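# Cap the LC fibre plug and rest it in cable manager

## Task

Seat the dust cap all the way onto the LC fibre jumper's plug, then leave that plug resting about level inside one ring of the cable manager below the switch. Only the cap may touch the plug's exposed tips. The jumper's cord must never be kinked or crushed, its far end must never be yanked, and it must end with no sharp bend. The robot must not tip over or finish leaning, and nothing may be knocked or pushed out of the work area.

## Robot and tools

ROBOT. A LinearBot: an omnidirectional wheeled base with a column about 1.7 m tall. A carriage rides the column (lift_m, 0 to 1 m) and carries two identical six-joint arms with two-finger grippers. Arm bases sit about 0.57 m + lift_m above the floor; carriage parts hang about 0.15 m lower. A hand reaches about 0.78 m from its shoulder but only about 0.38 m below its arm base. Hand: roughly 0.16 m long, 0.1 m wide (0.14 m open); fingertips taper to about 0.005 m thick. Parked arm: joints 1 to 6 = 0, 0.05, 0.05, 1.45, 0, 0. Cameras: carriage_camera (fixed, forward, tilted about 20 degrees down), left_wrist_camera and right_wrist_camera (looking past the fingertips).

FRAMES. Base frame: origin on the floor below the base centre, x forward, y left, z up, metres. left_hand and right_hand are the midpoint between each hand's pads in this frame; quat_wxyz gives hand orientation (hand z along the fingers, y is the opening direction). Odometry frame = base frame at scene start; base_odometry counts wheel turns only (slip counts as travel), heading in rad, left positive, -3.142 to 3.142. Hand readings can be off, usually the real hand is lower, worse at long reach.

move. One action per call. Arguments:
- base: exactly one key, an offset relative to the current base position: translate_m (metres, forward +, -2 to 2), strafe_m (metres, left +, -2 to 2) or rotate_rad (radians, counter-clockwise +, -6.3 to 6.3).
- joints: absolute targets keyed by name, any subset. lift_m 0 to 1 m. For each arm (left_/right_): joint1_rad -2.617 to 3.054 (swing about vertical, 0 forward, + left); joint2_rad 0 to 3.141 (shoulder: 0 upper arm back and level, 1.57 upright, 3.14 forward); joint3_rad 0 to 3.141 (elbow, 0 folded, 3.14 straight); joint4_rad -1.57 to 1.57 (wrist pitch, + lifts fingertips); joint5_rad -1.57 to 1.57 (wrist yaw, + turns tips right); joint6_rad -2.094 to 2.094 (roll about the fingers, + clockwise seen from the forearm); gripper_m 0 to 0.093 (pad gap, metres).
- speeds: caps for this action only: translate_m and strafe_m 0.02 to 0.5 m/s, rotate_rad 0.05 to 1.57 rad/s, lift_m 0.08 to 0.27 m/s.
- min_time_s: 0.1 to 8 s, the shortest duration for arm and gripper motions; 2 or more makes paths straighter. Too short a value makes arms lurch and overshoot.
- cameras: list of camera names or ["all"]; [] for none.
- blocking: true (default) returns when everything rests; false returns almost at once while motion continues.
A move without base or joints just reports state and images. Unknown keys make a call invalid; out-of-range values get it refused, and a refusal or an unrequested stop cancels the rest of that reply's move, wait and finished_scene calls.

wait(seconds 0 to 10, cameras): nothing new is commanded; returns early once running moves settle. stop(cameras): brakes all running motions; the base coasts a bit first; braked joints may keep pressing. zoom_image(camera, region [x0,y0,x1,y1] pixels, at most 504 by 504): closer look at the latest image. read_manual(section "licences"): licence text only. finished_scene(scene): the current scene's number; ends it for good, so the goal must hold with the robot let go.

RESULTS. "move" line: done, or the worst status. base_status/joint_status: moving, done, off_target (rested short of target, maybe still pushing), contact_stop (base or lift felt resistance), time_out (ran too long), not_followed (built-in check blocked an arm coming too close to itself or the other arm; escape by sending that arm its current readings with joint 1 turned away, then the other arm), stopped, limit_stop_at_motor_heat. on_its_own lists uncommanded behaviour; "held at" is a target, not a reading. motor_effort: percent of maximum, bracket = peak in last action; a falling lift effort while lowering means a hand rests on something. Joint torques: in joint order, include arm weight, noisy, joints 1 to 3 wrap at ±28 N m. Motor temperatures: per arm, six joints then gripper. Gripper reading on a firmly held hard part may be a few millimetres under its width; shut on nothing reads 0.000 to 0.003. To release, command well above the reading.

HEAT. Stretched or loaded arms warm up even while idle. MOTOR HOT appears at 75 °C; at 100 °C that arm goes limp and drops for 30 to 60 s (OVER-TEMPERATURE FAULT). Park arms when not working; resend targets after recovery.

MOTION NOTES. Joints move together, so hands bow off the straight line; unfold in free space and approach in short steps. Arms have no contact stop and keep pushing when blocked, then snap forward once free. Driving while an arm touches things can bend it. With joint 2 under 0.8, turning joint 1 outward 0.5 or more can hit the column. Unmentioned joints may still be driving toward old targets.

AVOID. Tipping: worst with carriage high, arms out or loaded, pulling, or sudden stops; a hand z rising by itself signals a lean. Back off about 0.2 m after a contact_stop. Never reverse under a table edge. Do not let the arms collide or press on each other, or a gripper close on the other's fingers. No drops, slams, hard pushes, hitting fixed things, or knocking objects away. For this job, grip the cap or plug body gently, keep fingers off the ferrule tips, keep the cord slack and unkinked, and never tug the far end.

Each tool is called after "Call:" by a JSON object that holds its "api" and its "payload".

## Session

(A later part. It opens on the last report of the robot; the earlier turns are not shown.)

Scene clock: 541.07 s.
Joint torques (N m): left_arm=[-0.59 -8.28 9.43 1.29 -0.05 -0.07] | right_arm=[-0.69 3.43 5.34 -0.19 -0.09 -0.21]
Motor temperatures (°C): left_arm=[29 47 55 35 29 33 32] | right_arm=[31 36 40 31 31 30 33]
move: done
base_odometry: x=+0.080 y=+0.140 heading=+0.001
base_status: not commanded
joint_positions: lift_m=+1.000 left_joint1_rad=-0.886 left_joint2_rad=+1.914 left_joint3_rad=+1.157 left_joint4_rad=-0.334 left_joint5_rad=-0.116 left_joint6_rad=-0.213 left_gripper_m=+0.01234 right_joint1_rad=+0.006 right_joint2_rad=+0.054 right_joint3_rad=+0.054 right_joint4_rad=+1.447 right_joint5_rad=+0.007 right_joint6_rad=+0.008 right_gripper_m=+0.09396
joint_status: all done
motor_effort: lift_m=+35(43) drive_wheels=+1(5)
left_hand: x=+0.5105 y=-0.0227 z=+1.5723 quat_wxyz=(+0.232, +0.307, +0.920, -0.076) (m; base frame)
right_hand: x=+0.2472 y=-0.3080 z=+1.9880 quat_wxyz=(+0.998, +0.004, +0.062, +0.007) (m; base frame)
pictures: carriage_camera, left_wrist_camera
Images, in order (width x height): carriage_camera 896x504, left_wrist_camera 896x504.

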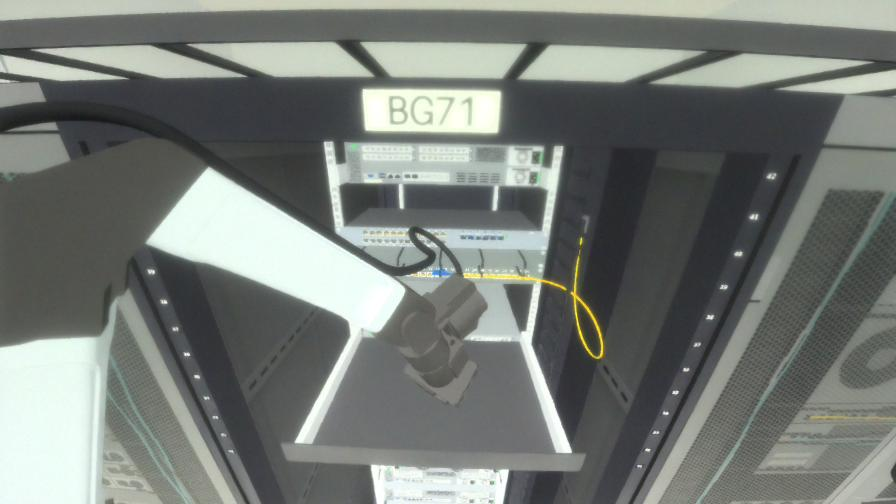

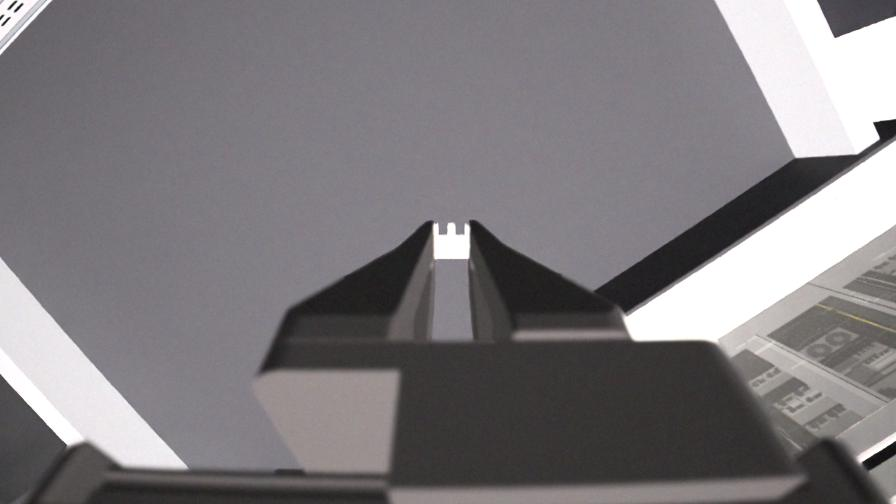

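Call:
{"api": "move", "payload": {"joints": {"left_joint1_rad": -0.35, "left_joint2_rad": 1.324, "left_joint3_rad": 0.906, "left_joint4_rad": -0.664, "left_joint5_rad": 0, "left_joint6_rad": 0}, "min_time_s": 2.5}}

Call:
{"api": "move", "payload": {"joints": {"right_joint1_rad": 0.827, "right_joint2_rad": 1.63, "right_joint3_rad": 0.52, "right_joint4_rad": 1.12, "right_joint5_rad": 0.477, "right_joint6_rad": -1.571, "right_gripper_m": 0.06}, "min_time_s": 2.5, "cameras": ["all"]}}

Call:
{"api": "zoom_image", "payload": {"camera": "left_wrist_camera", "region": [380, 180, 520, 280]}}

Scene clock: 618.73 s.
Joint torques (N m): left_arm=[0.68 -6.43 6.31 1.18 0.17 0.11] | right_arm=[-0.69 3.47 5.33 -0.19 -0.09 -0.21]
Motor temperatures (°C): left_arm=[29 47 57 35 29 33 34] | right_arm=[31 36 40 31 31 30 33]
move: done
base_odometry: x=+0.080 y=+0.140 heading=+0.001
base_status: not commanded
joint_positions: lift_m=+1.000 left_joint1_rad=-0.358 left_joint2_rad=+1.348 left_joint3_rad=+0.923 left_joint4_rad=-0.655 left_joint5_rad=-0.014 left_joint6_rad=-0.012 left_gripper_m=+0.01234 right_joint1_rad=+0.006 right_joint2_rad=+0.054 right_joint3_rad=+0.054 right_joint4_rad=+1.447 right_joint5_rad=+0.007 right_joint6_rad=+0.008 right_gripper_m=+0.09396
joint_status: all done
motor_effort: lift_m=+36(36) drive_wheels=+0(5)
left_hand: x=+0.5219 y=+0.1949 z=+1.6600 quat_wxyz=(+0.240, +0.165, +0.956, -0.038) (m; base frame)
right_hand: x=+0.2472 y=-0.3080 z=+1.9880 quat_wxyz=(+0.998, +0.004, +0.062, +0.007) (m; base frame)
pictures: none

Scene clock: 621.63 s.
Joint torques (N m): left_arm=[0.47 -6.01 6.31 1.26 0.14 0.11] | right_arm=[0.5 -5.48 7.77 2.41 0.12 -0.15]
Motor temperatures (°C): left_arm=[29 47 57 35 29 33 34] | right_arm=[31 36 41 31 31 30 33]
move: done
base_odometry: x=+0.080 y=+0.140 heading=+0.001
base_status: not commanded
joint_positions: lift_m=+1.000 left_joint1_rad=-0.355 left_joint2_rad=+1.343 left_joint3_rad=+0.923 left_joint4_rad=-0.662 left_joint5_rad=-0.010 left_joint6_rad=-0.010 left_gripper_m=+0.01234 right_joint1_rad=+0.822 right_joint2_rad=+1.618 right_joint3_rad=+0.498 right_joint4_rad=+1.136 right_joint5_rad=+0.467 right_joint6_rad=-1.559 right_gripper_m=+0.06014
joint_status: all done
motor_effort: lift_m=+36(36) drive_wheels=+1(6)
left_hand: x=+0.5206 y=+0.1956 z=+1.6605 quat_wxyz=(+0.239, +0.165, +0.956, -0.039) (m; base frame)
right_hand: x=+0.5604 y=-0.0508 z=+1.7408 quat_wxyz=(+0.589, -0.572, +0.406, -0.401) (m; base frame)
pictures: carriage_camera, left_wrist_camera, right_wrist_camera
Images, in order (width x height): carriage_camera 896x504, left_wrist_camera 896x504, right_wrist_camera 896x504.

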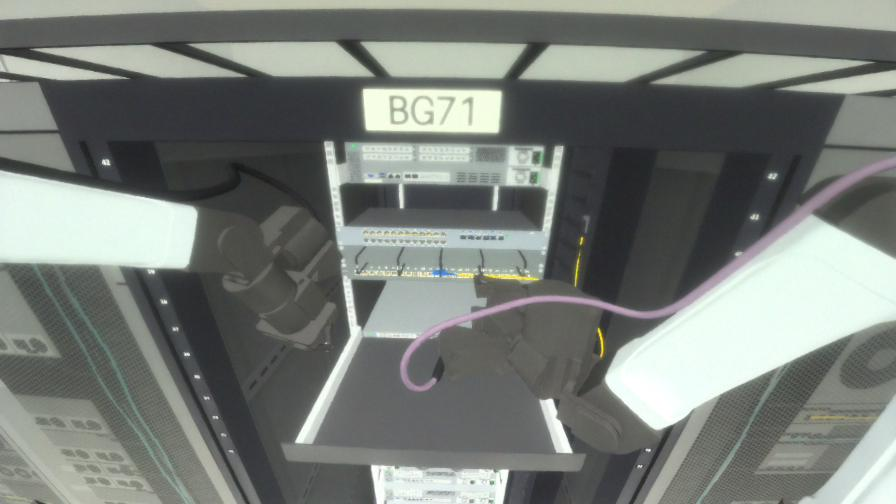

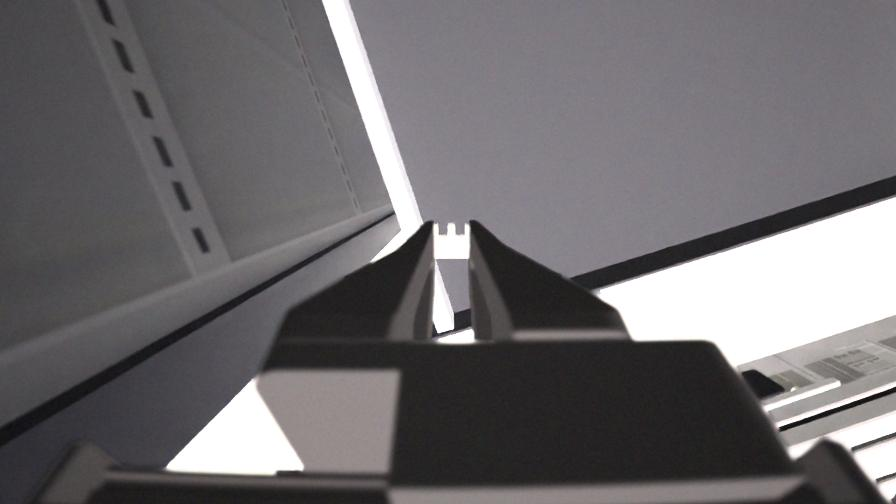

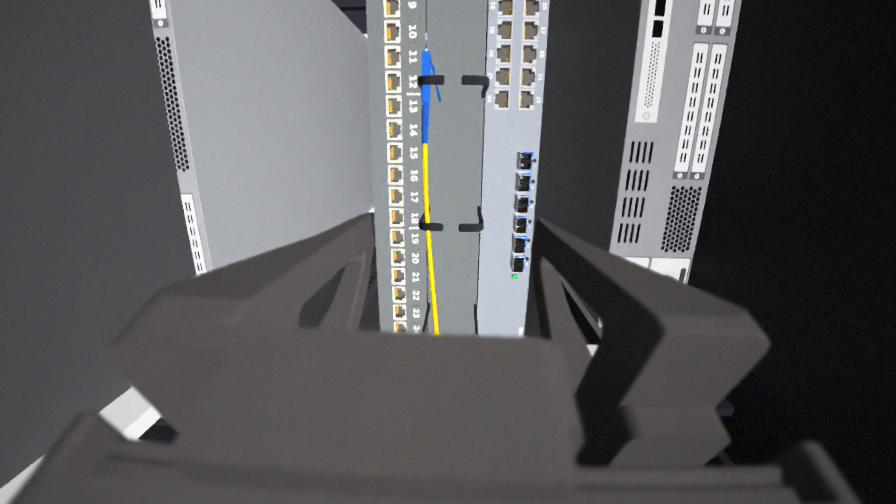

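Scaled by 3.600 from the camera's 896x504 image, which has a finer 1280x720 frame.

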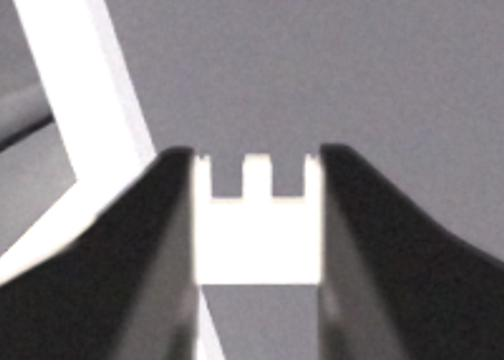

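Call:
{"api": "zoom_image", "payload": {"camera": "right_wrist_camera", "region": [370, 30, 510, 170]}}

Call:
{"api": "zoom_image", "payload": {"camera": "right_wrist_camera", "region": [350, 160, 560, 340]}}

Scaled by 3.600 from the camera's 896x504 image, which has a finer 1280x720 frame.

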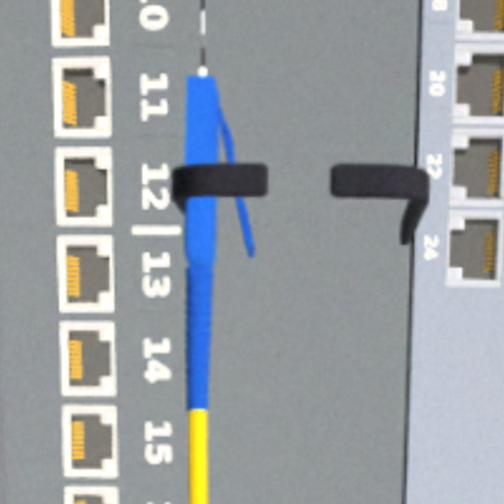

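Scaled by 2.400 from the camera's 896x504 image, which has a finer 1280x720 frame.

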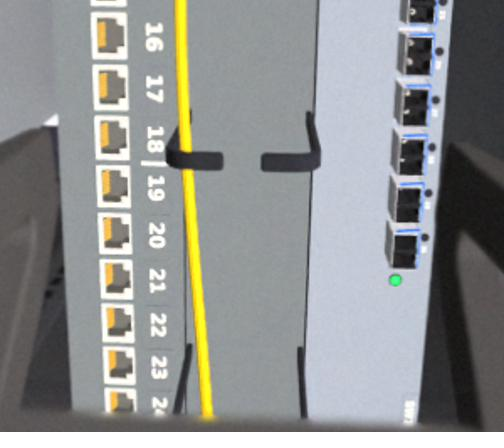

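Call:
{"api": "move", "payload": {"joints": {"right_joint1_rad": 0.626, "right_joint2_rad": 1.866, "right_joint3_rad": 0.77, "right_joint4_rad": 1.09, "right_joint5_rad": 0.122, "right_joint6_rad": -1.583, "right_gripper_m": 0.04}, "min_time_s": 2, "cameras": ["right_wrist_camera", "carriage_camera"]}}

Call:
{"api": "zoom_image", "payload": {"camera": "right_wrist_camera", "region": [340, 60, 560, 260]}}

Call:
{"api": "zoom_image", "payload": {"camera": "carriage_camera", "region": [390, 220, 560, 310]}}

Scene clock: 691.13 s.
Joint torques (N m): left_arm=[0.51 -6 6.3 1.25 0.14 0.11] | right_arm=[-0.64 -7.47 7.9 2.43 -0.09 -0.13]
Motor temperatures (°C): left_arm=[29 44 52 36 29 33 35] | right_arm=[31 37 43 39 31 30 33]
move: done
base_odometry: x=+0.080 y=+0.140 heading=+0.001
base_status: not commanded
joint_positions: lift_m=+1.000 left_joint1_rad=-0.355 left_joint2_rad=+1.343 left_joint3_rad=+0.923 left_joint4_rad=-0.662 left_joint5_rad=-0.010 left_joint6_rad=-0.010 left_gripper_m=+0.01234 right_joint1_rad=+0.632 right_joint2_rad=+1.849 right_joint3_rad=+0.748 right_joint4_rad=+1.108 right_joint5_rad=+0.133 right_joint6_rad=-1.572 right_gripper_m=+0.04014
joint_status: all done
motor_effort: lift_m=+36(36) drive_wheels=-1(5)
left_hand: x=+0.5206 y=+0.1956 z=+1.6605 quat_wxyz=(+0.239, +0.165, +0.956, -0.039) (m; base frame)
right_hand: x=+0.6350 y=-0.0280 z=+1.7320 quat_wxyz=(+0.610, -0.606, +0.359, -0.362) (m; base frame)
pictures: carriage_camera, right_wrist_camera
Images, in order (width x height): carriage_camera 896x504, right_wrist_camera 896x504.

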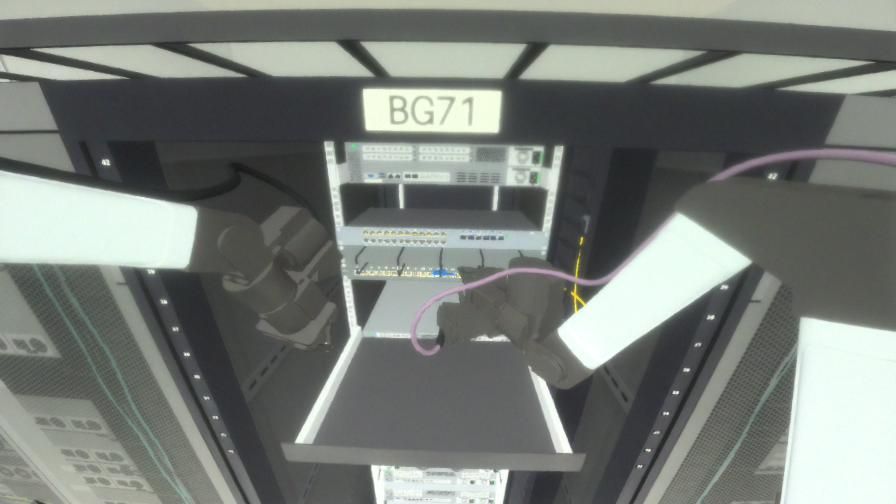

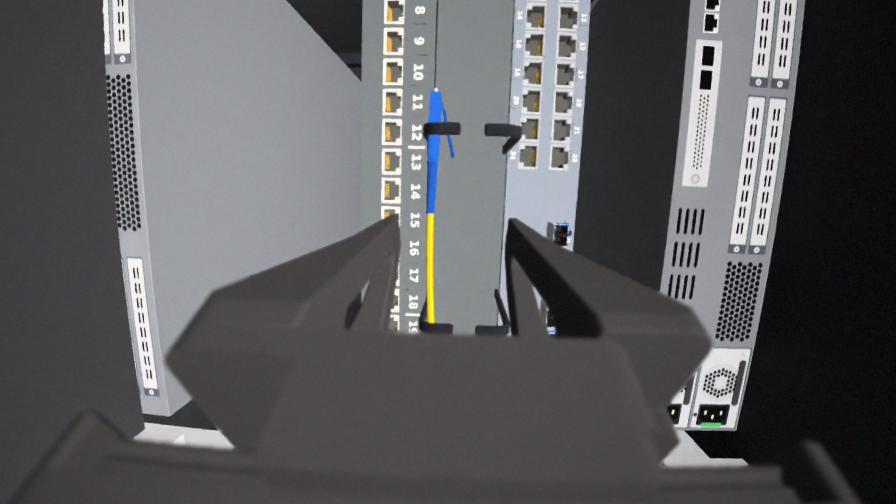

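Scaled by 2.291 from the camera's 896x504 image, which has a finer 1280x720 frame.

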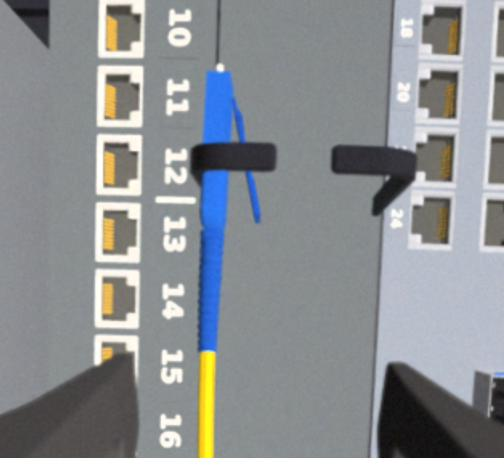

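Scaled by 2.965 from the camera's 896x504 image, which has a finer 1280x720 frame.

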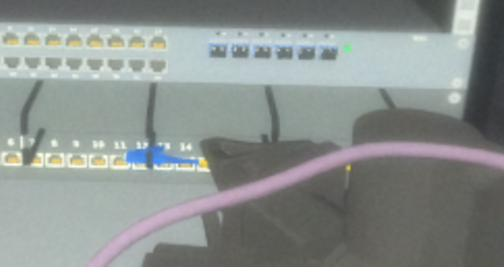

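Call:
{"api": "move", "payload": {"joints": {"right_joint1_rad": 0.652, "right_joint2_rad": 1.945, "right_joint3_rad": 0.844, "right_joint4_rad": 1.09, "right_joint5_rad": 0.154, "right_joint6_rad": -1.583, "right_gripper_m": 0.036}, "min_time_s": 1.5, "cameras": ["right_wrist_camera"]}}

Call:
{"api": "zoom_image", "payload": {"camera": "right_wrist_camera", "region": [340, 60, 560, 260]}}

Scene clock: 719.10 s.
Joint torques (N m): left_arm=[0.44 -6.01 6.28 1.25 0.15 0.11] | right_arm=[0.59 -8.12 7.87 2.44 0.11 -0.14]
move: done
base_odometry: x=+0.080 y=+0.140 heading=+0.001
base_status: not commanded
joint_positions: lift_m=+1.000 left_joint1_rad=-0.355 left_joint2_rad=+1.343 left_joint3_rad=+0.923 left_joint4_rad=-0.662 left_joint5_rad=-0.010 left_joint6_rad=-0.010 left_gripper_m=+0.01234 right_joint1_rad=+0.646 right_joint2_rad=+1.927 right_joint3_rad=+0.822 right_joint4_rad=+1.108 right_joint5_rad=+0.144 right_joint6_rad=-1.572 right_gripper_m=+0.03614
joint_status: all done
motor_effort: lift_m=+36(36) drive_wheels=-1(4)
left_hand: x=+0.5206 y=+0.1956 z=+1.6605 quat_wxyz=(+0.239, +0.165, +0.956, -0.039) (m; base frame)
right_hand: x=+0.6471 y=-0.0128 z=+1.7238 quat_wxyz=(+0.609, -0.608, +0.359, -0.361) (m; base frame)
pictures: right_wrist_camera
Images, in order (width x height): right_wrist_camera 896x504.

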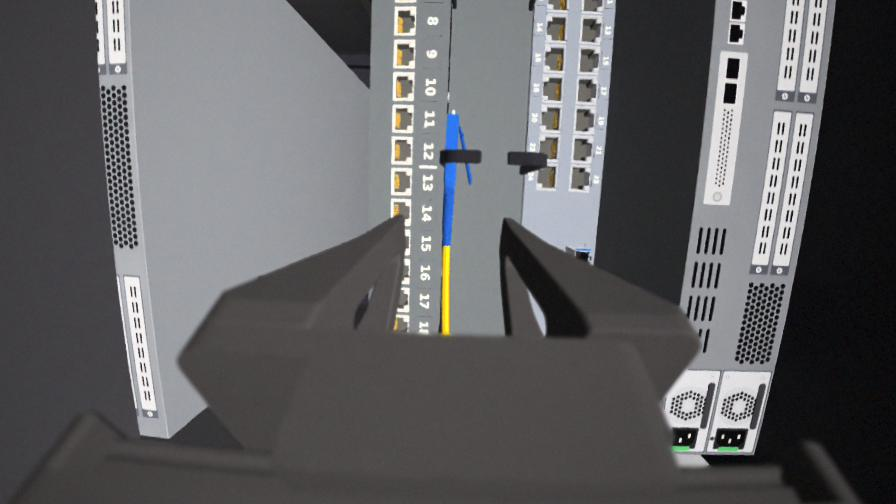

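Scaled by 2.291 from the camera's 896x504 image, which has a finer 1280x720 frame.

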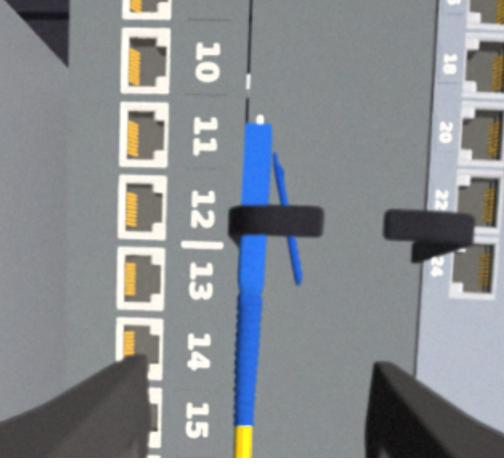

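Call:
{"api": "move", "payload": {"joints": {"right_joint1_rad": 0.653, "right_joint2_rad": 1.983, "right_joint3_rad": 0.899, "right_joint4_rad": 1.070, "right_joint5_rad": 0.156, "right_joint6_rad": -1.583}, "min_time_s": 1.2, "cameras": ["right_wrist_camera"]}}

Call:
{"api": "zoom_image", "payload": {"camera": "right_wrist_camera", "region": [340, 80, 560, 280]}}

Scene clock: 764.20 s.
Joint torques (N m): left_arm=[0.46 -6.01 6.28 1.25 0.14 0.11] | right_arm=[0.68 -8.49 7.98 2.44 0.1 -0.13]
Motor temperatures (°C): left_arm=[29 44 51 37 29 33 35] | right_arm=[31 41 45 46 31 30 33]
move: done
base_odometry: x=+0.080 y=+0.140 heading=+0.001
base_status: not commanded
joint_positions: lift_m=+1.000 left_joint1_rad=-0.355 left_joint2_rad=+1.343 left_joint3_rad=+0.923 left_joint4_rad=-0.662 left_joint5_rad=-0.010 left_joint6_rad=-0.010 left_gripper_m=+0.01234 right_joint1_rad=+0.646 right_joint2_rad=+1.964 right_joint3_rad=+0.877 right_joint4_rad=+1.088 right_joint5_rad=+0.146 right_joint6_rad=-1.572 right_gripper_m=+0.03614
joint_status: all done
motor_effort: lift_m=+35(36) drive_wheels=-2(6)
left_hand: x=+0.5206 y=+0.1956 z=+1.6605 quat_wxyz=(+0.239, +0.165, +0.956, -0.039) (m; base frame)
right_hand: x=+0.6573 y=-0.0055 z=+1.7225 quat_wxyz=(+0.608, -0.608, +0.360, -0.361) (m; base frame)
pictures: right_wrist_camera
Images, in order (width x height): right_wrist_camera 896x504.

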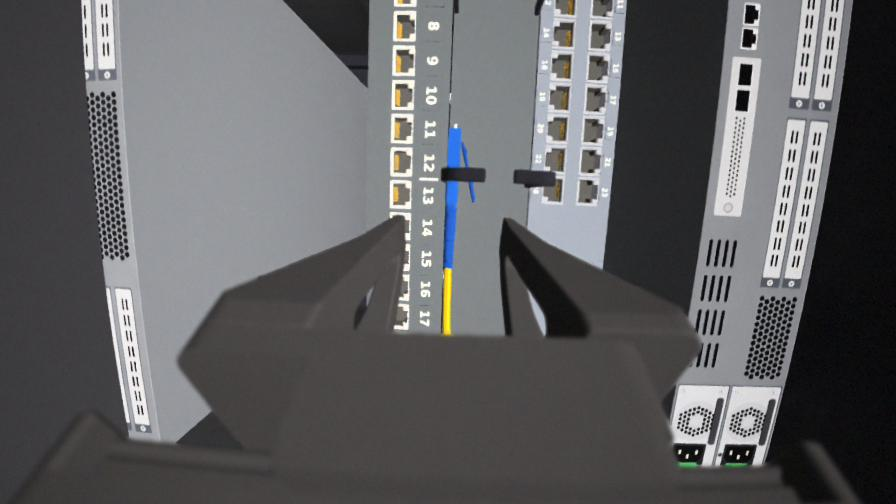

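Scaled by 2.291 from the camera's 896x504 image, which has a finer 1280x720 frame.

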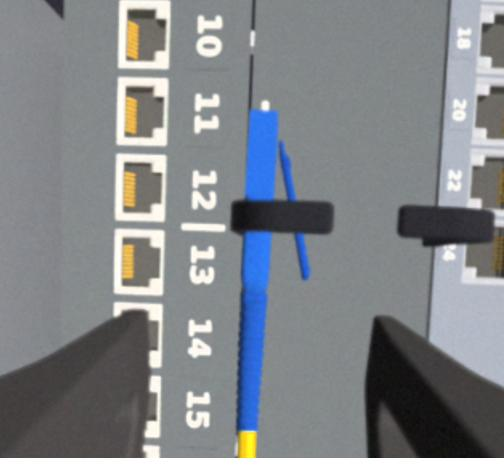

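Call:
{"api": "zoom_image", "payload": {"camera": "right_wrist_camera", "region": [400, 160, 510, 230]}}

Call:
{"api": "move", "payload": {"joints": {"lift_m": 0.995}, "speeds": {"lift_m": 0.08}, "cameras": ["right_wrist_camera"]}}

Call:
{"api": "zoom_image", "payload": {"camera": "right_wrist_camera", "region": [400, 160, 510, 230]}}

Scaled by 4.582 from the camera's 896x504 image, which has a finer 1280x720 frame.

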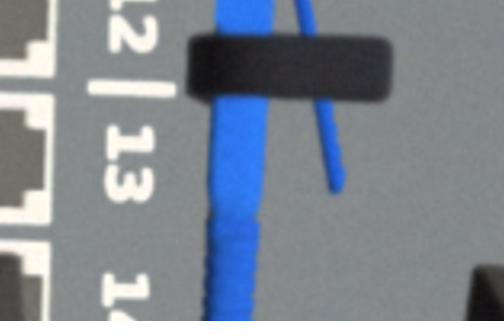

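Scene clock: 780.43 s.
Joint torques (N m): left_arm=[0.43 -5.87 6.67 1.27 0.14 0.11] | right_arm=[0.73 -8.91 7.57 2.49 0.09 -0.12]
move: done
base_odometry: x=+0.080 y=+0.140 heading=+0.001
base_status: not commanded
joint_positions: lift_m=+0.995 left_joint1_rad=-0.355 left_joint2_rad=+1.341 left_joint3_rad=+0.918 left_joint4_rad=-0.664 left_joint5_rad=-0.010 left_joint6_rad=-0.010 left_gripper_m=+0.01234 right_joint1_rad=+0.646 right_joint2_rad=+1.969 right_joint3_rad=+0.882 right_joint4_rad=+1.082 right_joint5_rad=+0.148 right_joint6_rad=-1.573 right_gripper_m=+0.03614
joint_status: all done
motor_effort: lift_m=+34(34) drive_wheels=+2(3)
left_hand: x=+0.5190 y=+0.1962 z=+1.6543 quat_wxyz=(+0.236, +0.165, +0.957, -0.039) (m; base frame)
right_hand: x=+0.6583 y=-0.0051 z=+1.7159 quat_wxyz=(+0.606, -0.610, +0.361, -0.361) (m; base frame)
pictures: right_wrist_camera
Images, in order (width x height): right_wrist_camera 896x504.

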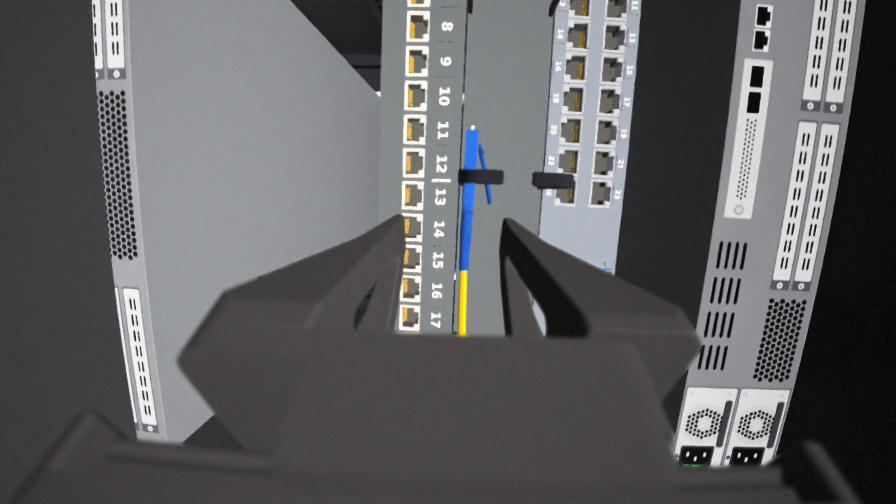

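Scaled by 4.582 from the camera's 896x504 image, which has a finer 1280x720 frame.

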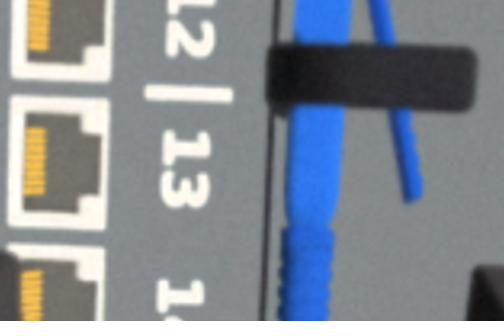

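Call:
{"api": "move", "payload": {"joints": {"lift_m": 0.999, "right_joint1_rad": 0.634, "right_joint2_rad": 2.017, "right_joint3_rad": 0.961, "right_joint4_rad": 1.041, "right_joint5_rad": 0.132, "right_joint6_rad": -1.583}, "speeds": {"lift_m": 0.08}, "min_time_s": 1.2, "cameras": ["right_wrist_camera"]}}

Call:
{"api": "zoom_image", "payload": {"camera": "right_wrist_camera", "region": [340, 100, 560, 300]}}

Scene clock: 798.80 s.
Joint torques (N m): left_arm=[0.46 -5.74 6.76 1.27 0.14 0.12] | right_arm=[-0.59 -8.85 8.14 2.44 -0.11 -0.12]
move: done
base_odometry: x=+0.080 y=+0.140 heading=+0.001
base_status: not commanded
joint_positions: lift_m=+0.999 left_joint1_rad=-0.355 left_joint2_rad=+1.340 left_joint3_rad=+0.917 left_joint4_rad=-0.663 left_joint5_rad=-0.010 left_joint6_rad=-0.010 left_gripper_m=+0.01234 right_joint1_rad=+0.639 right_joint2_rad=+1.998 right_joint3_rad=+0.939 right_joint4_rad=+1.059 right_joint5_rad=+0.142 right_joint6_rad=-1.573 right_gripper_m=+0.03614
joint_status: all done
motor_effort: lift_m=+36(42) drive_wheels=+1(5)
left_hand: x=+0.5190 y=+0.1962 z=+1.6583 quat_wxyz=(+0.237, +0.165, +0.957, -0.039) (m; base frame)
right_hand: x=+0.6696 y=+0.0002 z=+1.7227 quat_wxyz=(+0.607, -0.608, +0.361, -0.362) (m; base frame)
pictures: right_wrist_camera
Images, in order (width x height): right_wrist_camera 896x504.

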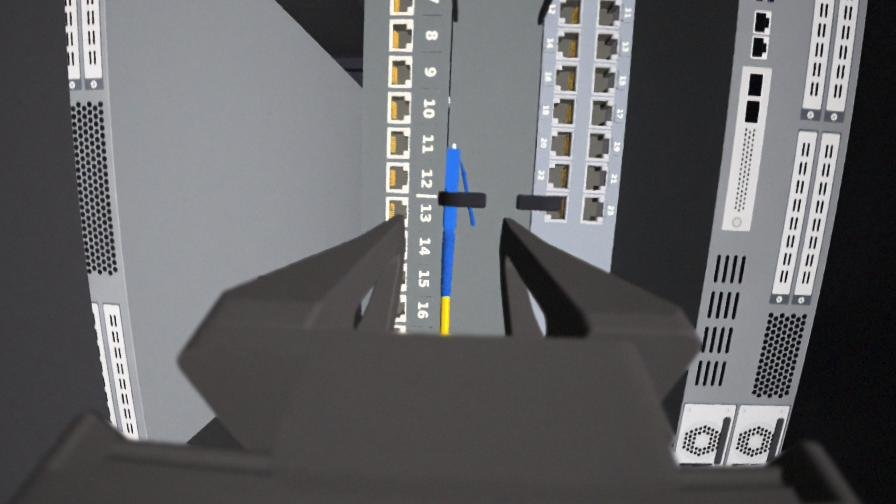

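Scaled by 2.291 from the camera's 896x504 image, which has a finer 1280x720 frame.

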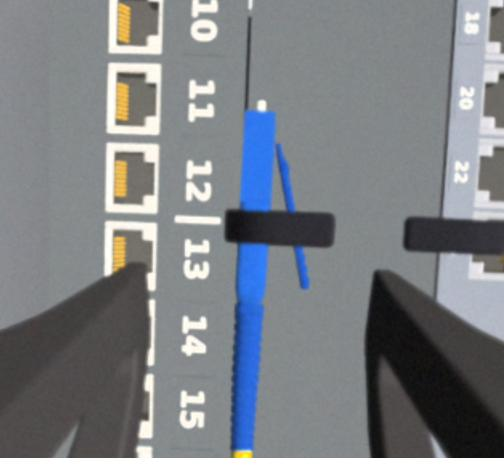

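Call:
{"api": "move", "payload": {"joints": {"lift_m": 0.9975, "right_gripper_m": 0.014}, "speeds": {"lift_m": 0.08}, "min_time_s": 1.5, "cameras": ["right_wrist_camera"]}}

Call:
{"api": "zoom_image", "payload": {"camera": "right_wrist_camera", "region": [370, 120, 530, 300]}}

Scene clock: 830.70 s.
Joint torques (N m): left_arm=[0.46 -5.71 6.76 1.28 0.13 0.11] | right_arm=[-0.61 -9.06 7.99 2.48 -0.1 -0.12]
move: done
base_odometry: x=+0.080 y=+0.140 heading=+0.001
base_status: not commanded
joint_positions: lift_m=+0.998 left_joint1_rad=-0.355 left_joint2_rad=+1.340 left_joint3_rad=+0.917 left_joint4_rad=-0.665 left_joint5_rad=-0.010 left_joint6_rad=-0.010 left_gripper_m=+0.01234 right_joint1_rad=+0.639 right_joint2_rad=+2.000 right_joint3_rad=+0.941 right_joint4_rad=+1.056 right_joint5_rad=+0.141 right_joint6_rad=-1.573 right_gripper_m=+0.01414
joint_status: all done
motor_effort: lift_m=+33(33) drive_wheels=+2(6)
left_hand: x=+0.5185 y=+0.1964 z=+1.6569 quat_wxyz=(+0.236, +0.165, +0.957, -0.039) (m; base frame)
right_hand: x=+0.6699 y=+0.0006 z=+1.7204 quat_wxyz=(+0.607, -0.609, +0.361, -0.362) (m; base frame)
pictures: right_wrist_camera
Images, in order (width x height): right_wrist_camera 896x504.

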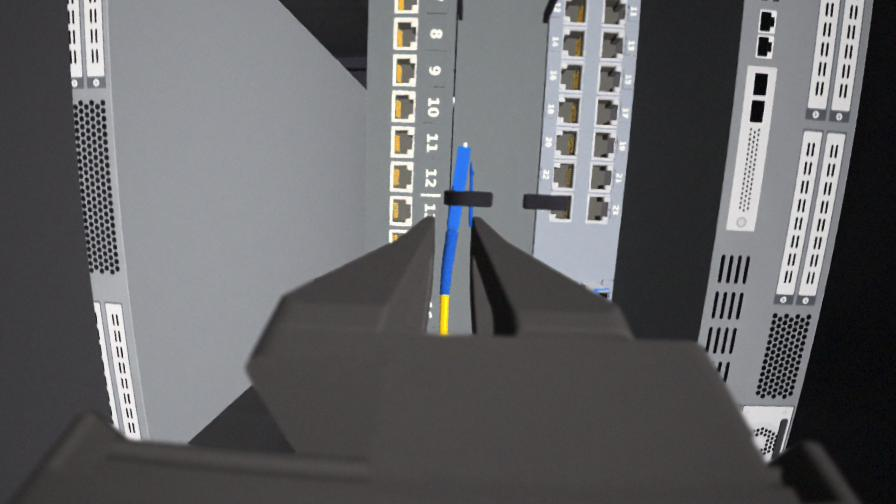

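Scaled by 2.800 from the camera's 896x504 image, which has a finer 1280x720 frame.

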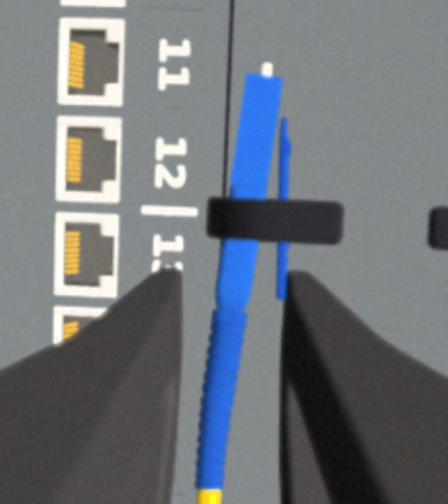

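Call:
{"api": "move", "payload": {"joints": {"right_gripper_m": 0.034}, "min_time_s": 1}}

Call:
{"api": "move", "payload": {"joints": {"right_joint1_rad": 0.624, "right_joint2_rad": 2.017, "right_joint3_rad": 0.961, "right_joint4_rad": 1.041, "right_joint5_rad": 0.122, "right_joint6_rad": -1.583}, "min_time_s": 1, "cameras": ["right_wrist_camera"]}}

Call:
{"api": "zoom_image", "payload": {"camera": "right_wrist_camera", "region": [370, 120, 530, 300]}}

Scene clock: 847.80 s.
Joint torques (N m): left_arm=[0.49 -5.74 6.74 1.28 0.14 0.11] | right_arm=[-0.61 -9.07 7.99 2.47 -0.11 -0.12]
move: done
base_odometry: x=+0.080 y=+0.140 heading=+0.001
base_status: not commanded
joint_positions: lift_m=+0.998 left_joint1_rad=-0.355 left_joint2_rad=+1.340 left_joint3_rad=+0.917 left_joint4_rad=-0.665 left_joint5_rad=-0.010 left_joint6_rad=-0.010 left_gripper_m=+0.01234 right_joint1_rad=+0.639 right_joint2_rad=+2.000 right_joint3_rad=+0.941 right_joint4_rad=+1.056 right_joint5_rad=+0.141 right_joint6_rad=-1.573 right_gripper_m=+0.03386
joint_status: all done
motor_effort: lift_m=+33(33) drive_wheels=-4(5)
left_hand: x=+0.5185 y=+0.1964 z=+1.6569 quat_wxyz=(+0.236, +0.165, +0.957, -0.039) (m; base frame)
right_hand: x=+0.6699 y=+0.0006 z=+1.7204 quat_wxyz=(+0.607, -0.609, +0.361, -0.362) (m; base frame)
pictures: none

Scene clock: 849.10 s.
Joint torques (N m): left_arm=[0.47 -5.72 6.72 1.28 0.14 0.11] | right_arm=[-0.66 -9.05 7.98 2.47 -0.11 -0.12]
move: done
base_odometry: x=+0.080 y=+0.140 heading=+0.001
base_status: not commanded
joint_positions: lift_m=+0.998 left_joint1_rad=-0.355 left_joint2_rad=+1.340 left_joint3_rad=+0.917 left_joint4_rad=-0.665 left_joint5_rad=-0.010 left_joint6_rad=-0.010 left_gripper_m=+0.01234 right_joint1_rad=+0.630 right_joint2_rad=+2.000 right_joint3_rad=+0.941 right_joint4_rad=+1.056 right_joint5_rad=+0.132 right_joint6_rad=-1.573 right_gripper_m=+0.03386
joint_status: all done
motor_effort: lift_m=+33(33) drive_wheels=-2(5)
left_hand: x=+0.5185 y=+0.1964 z=+1.6569 quat_wxyz=(+0.236, +0.165, +0.957, -0.039) (m; base frame)
right_hand: x=+0.6719 y=-0.0022 z=+1.7204 quat_wxyz=(+0.607, -0.609, +0.361, -0.362) (m; base frame)
pictures: right_wrist_camera
Images, in order (width x height): right_wrist_camera 896x504.

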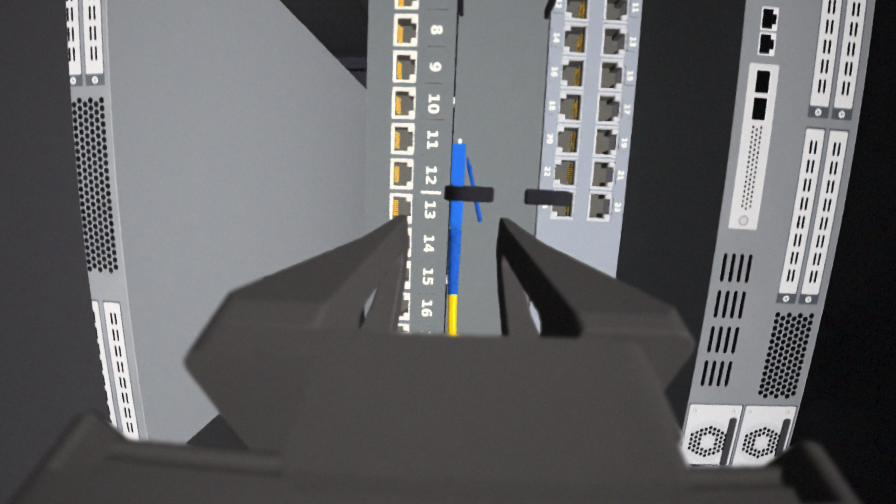

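Scaled by 2.800 from the camera's 896x504 image, which has a finer 1280x720 frame.

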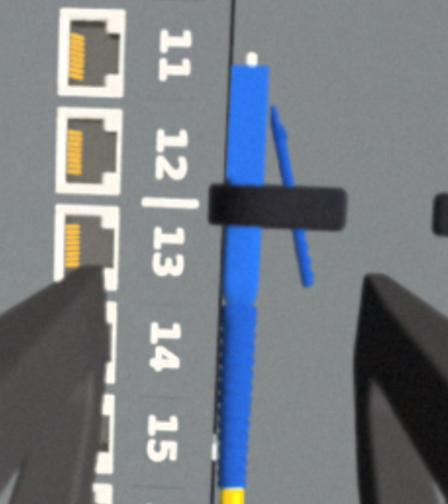

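Call:
{"api": "move", "payload": {"joints": {"right_gripper_m": 0.010}, "min_time_s": 1.5, "cameras": ["right_wrist_camera"]}}

Call:
{"api": "zoom_image", "payload": {"camera": "right_wrist_camera", "region": [370, 120, 530, 300]}}

Scene clock: 858.57 s.
Joint torques (N m): left_arm=[0.44 -5.7 6.75 1.28 0.14 0.11] | right_arm=[-0.66 -9.06 7.99 2.47 -0.1 -0.12]
move: done
base_odometry: x=+0.080 y=+0.140 heading=+0.001
base_status: not commanded
joint_positions: lift_m=+0.998 left_joint1_rad=-0.355 left_joint2_rad=+1.340 left_joint3_rad=+0.917 left_joint4_rad=-0.665 left_joint5_rad=-0.010 left_joint6_rad=-0.010 left_gripper_m=+0.01234 right_joint1_rad=+0.630 right_joint2_rad=+2.000 right_joint3_rad=+0.941 right_joint4_rad=+1.057 right_joint5_rad=+0.131 right_joint6_rad=-1.573 right_gripper_m=+0.01015
joint_status: all done
motor_effort: lift_m=+33(33) drive_wheels=-4(6)
left_hand: x=+0.5185 y=+0.1964 z=+1.6569 quat_wxyz=(+0.236, +0.165, +0.957, -0.039) (m; base frame)
right_hand: x=+0.6718 y=-0.0020 z=+1.7205 quat_wxyz=(+0.607, -0.609, +0.360, -0.361) (m; base frame)
pictures: right_wrist_camera
Images, in order (width x height): right_wrist_camera 896x504.

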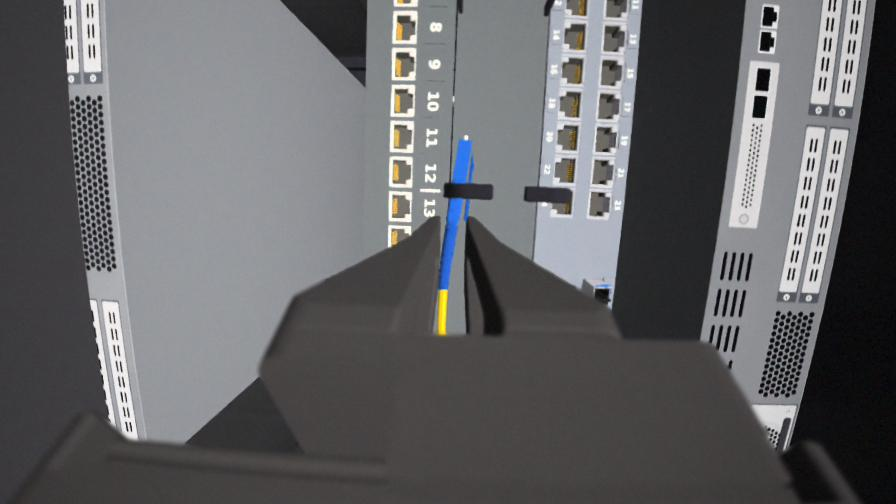

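Scaled by 2.800 from the camera's 896x504 image, which has a finer 1280x720 frame.

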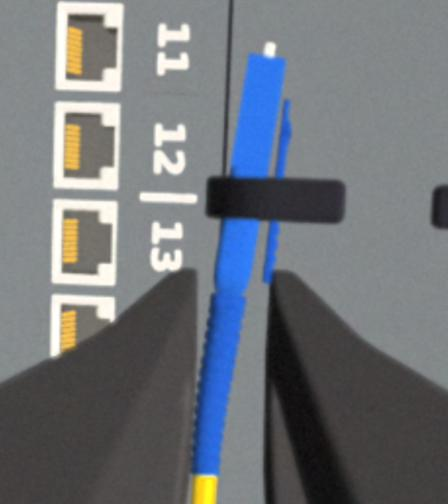

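Call:
{"api": "move", "payload": {"joints": {"right_gripper_m": 0.034}, "min_time_s": 1}}

Call:
{"api": "move", "payload": {"joints": {"right_joint1_rad": 0.608, "right_joint2_rad": 2.017, "right_joint3_rad": 0.961, "right_joint4_rad": 1.041, "right_joint5_rad": 0.110, "right_joint6_rad": -1.583}, "min_time_s": 1}}

Call:
{"api": "move", "payload": {"joints": {"right_gripper_m": 0.010}, "min_time_s": 1.5, "cameras": ["right_wrist_camera"]}}

Call:
{"api": "zoom_image", "payload": {"camera": "right_wrist_camera", "region": [370, 120, 530, 300]}}

Scene clock: 879.73 s.
Joint torques (N m): left_arm=[0.46 -5.72 6.74 1.28 0.13 0.12] | right_arm=[-0.65 -9.07 7.98 2.47 -0.1 -0.12]
move: done
base_odometry: x=+0.080 y=+0.140 heading=+0.001
base_status: not commanded
joint_positions: lift_m=+0.998 left_joint1_rad=-0.355 left_joint2_rad=+1.340 left_joint3_rad=+0.917 left_joint4_rad=-0.665 left_joint5_rad=-0.010 left_joint6_rad=-0.010 left_gripper_m=+0.01234 right_joint1_rad=+0.630 right_joint2_rad=+2.000 right_joint3_rad=+0.941 right_joint4_rad=+1.057 right_joint5_rad=+0.131 right_joint6_rad=-1.573 right_gripper_m=+0.03386
joint_status: all done
motor_effort: lift_m=+33(33) drive_wheels=+3(4)
left_hand: x=+0.5185 y=+0.1964 z=+1.6569 quat_wxyz=(+0.236, +0.165, +0.957, -0.039) (m; base frame)
right_hand: x=+0.6718 y=-0.0020 z=+1.7206 quat_wxyz=(+0.607, -0.609, +0.360, -0.361) (m; base frame)
pictures: none

Scene clock: 881.03 s.
Joint torques (N m): left_arm=[0.44 -5.71 6.74 1.29 0.14 0.11] | right_arm=[-0.65 -9.06 7.98 2.47 -0.1 -0.12]
move: done
base_odometry: x=+0.080 y=+0.140 heading=+0.001
base_status: not commanded
joint_positions: lift_m=+0.998 left_joint1_rad=-0.355 left_joint2_rad=+1.340 left_joint3_rad=+0.917 left_joint4_rad=-0.665 left_joint5_rad=-0.010 left_joint6_rad=-0.010 left_gripper_m=+0.01234 right_joint1_rad=+0.614 right_joint2_rad=+2.000 right_joint3_rad=+0.941 right_joint4_rad=+1.057 right_joint5_rad=+0.120 right_joint6_rad=-1.573 right_gripper_m=+0.03386
joint_status: all done
motor_effort: lift_m=+33(33) drive_wheels=+0(3)
left_hand: x=+0.5185 y=+0.1964 z=+1.6569 quat_wxyz=(+0.236, +0.165, +0.957, -0.039) (m; base frame)
right_hand: x=+0.6759 y=-0.0079 z=+1.7206 quat_wxyz=(+0.606, -0.608, +0.362, -0.363) (m; base frame)
pictures: none

Scene clock: 882.83 s.
Joint torques (N m): left_arm=[0.47 -5.7 6.75 1.28 0.13 0.11] | right_arm=[-0.65 -9.06 7.98 2.46 -0.1 -0.12]
move: done
base_odometry: x=+0.080 y=+0.140 heading=+0.001
base_status: not commanded
joint_positions: lift_m=+0.998 left_joint1_rad=-0.355 left_joint2_rad=+1.340 left_joint3_rad=+0.917 left_joint4_rad=-0.665 left_joint5_rad=-0.010 left_joint6_rad=-0.010 left_gripper_m=+0.01234 right_joint1_rad=+0.614 right_joint2_rad=+2.000 right_joint3_rad=+0.941 right_joint4_rad=+1.057 right_joint5_rad=+0.120 right_joint6_rad=-1.574 right_gripper_m=+0.01014
joint_status: all done
motor_effort: lift_m=+33(33) drive_wheels=+0(5)
left_hand: x=+0.5185 y=+0.1964 z=+1.6569 quat_wxyz=(+0.236, +0.165, +0.957, -0.039) (m; base frame)
right_hand: x=+0.6759 y=-0.0078 z=+1.7206 quat_wxyz=(+0.606, -0.608, +0.362, -0.363) (m; base frame)
pictures: right_wrist_camera
Images, in order (width x height): right_wrist_camera 896x504.

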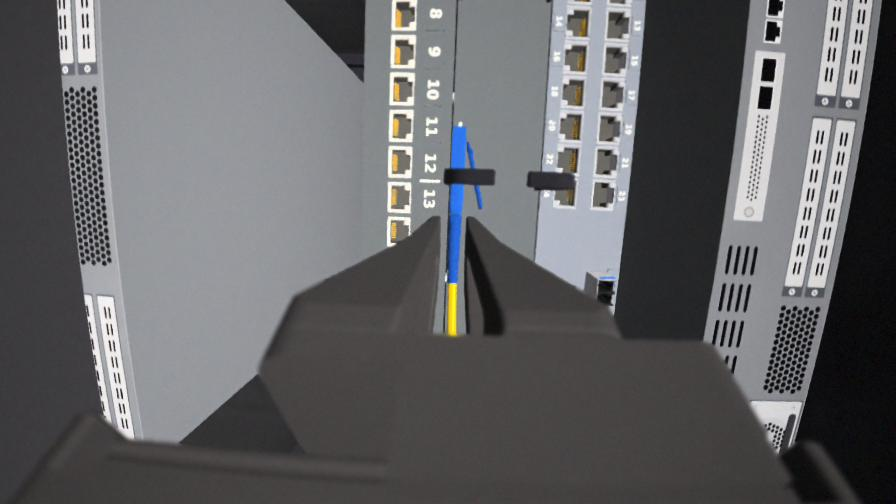

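Scaled by 2.800 from the camera's 896x504 image, which has a finer 1280x720 frame.

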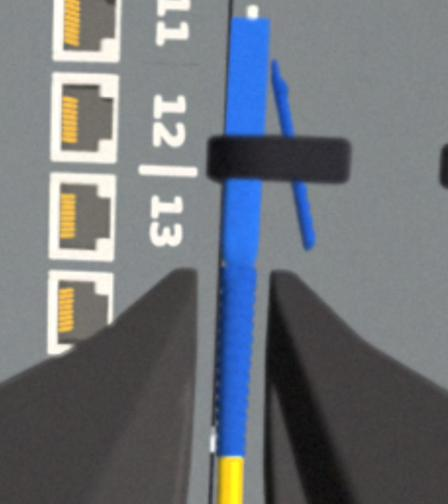

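Call:
{"api": "move", "payload": {"joints": {"right_gripper_m": 0.004}, "min_time_s": 2, "cameras": ["right_wrist_camera"]}}

Call:
{"api": "zoom_image", "payload": {"camera": "right_wrist_camera", "region": [370, 120, 530, 300]}}

Scene clock: 889.17 s.
Joint torques (N m): left_arm=[0.44 -5.68 6.76 1.28 0.14 0.11] | right_arm=[-0.65 -9.05 7.99 2.44 -0.11 -0.12]
move: done
base_odometry: x=+0.080 y=+0.140 heading=+0.001
base_status: not commanded
joint_positions: lift_m=+0.998 left_joint1_rad=-0.355 left_joint2_rad=+1.340 left_joint3_rad=+0.917 left_joint4_rad=-0.665 left_joint5_rad=-0.010 left_joint6_rad=-0.010 left_gripper_m=+0.01234 right_joint1_rad=+0.614 right_joint2_rad=+2.000 right_joint3_rad=+0.941 right_joint4_rad=+1.059 right_joint5_rad=+0.119 right_joint6_rad=-1.574 right_gripper_m=+0.00420
joint_status: all done
motor_effort: lift_m=+33(33) drive_wheels=-3(5)
left_hand: x=+0.5185 y=+0.1964 z=+1.6569 quat_wxyz=(+0.236, +0.165, +0.957, -0.039) (m; base frame)
right_hand: x=+0.6758 y=-0.0078 z=+1.7210 quat_wxyz=(+0.606, -0.608, +0.362, -0.363) (m; base frame)
pictures: right_wrist_camera
Images, in order (width x height): right_wrist_camera 896x504.

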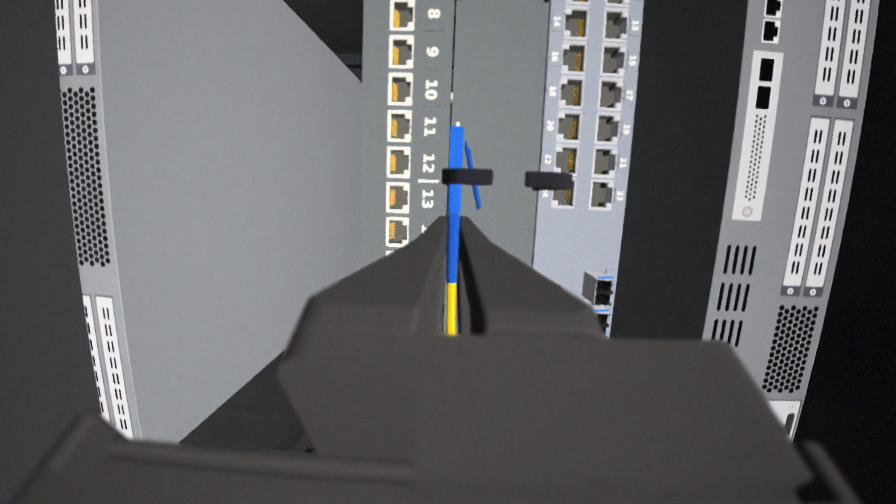

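Scaled by 2.800 from the camera's 896x504 image, which has a finer 1280x720 frame.

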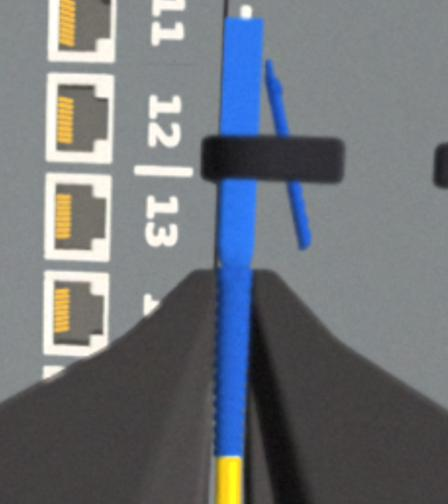

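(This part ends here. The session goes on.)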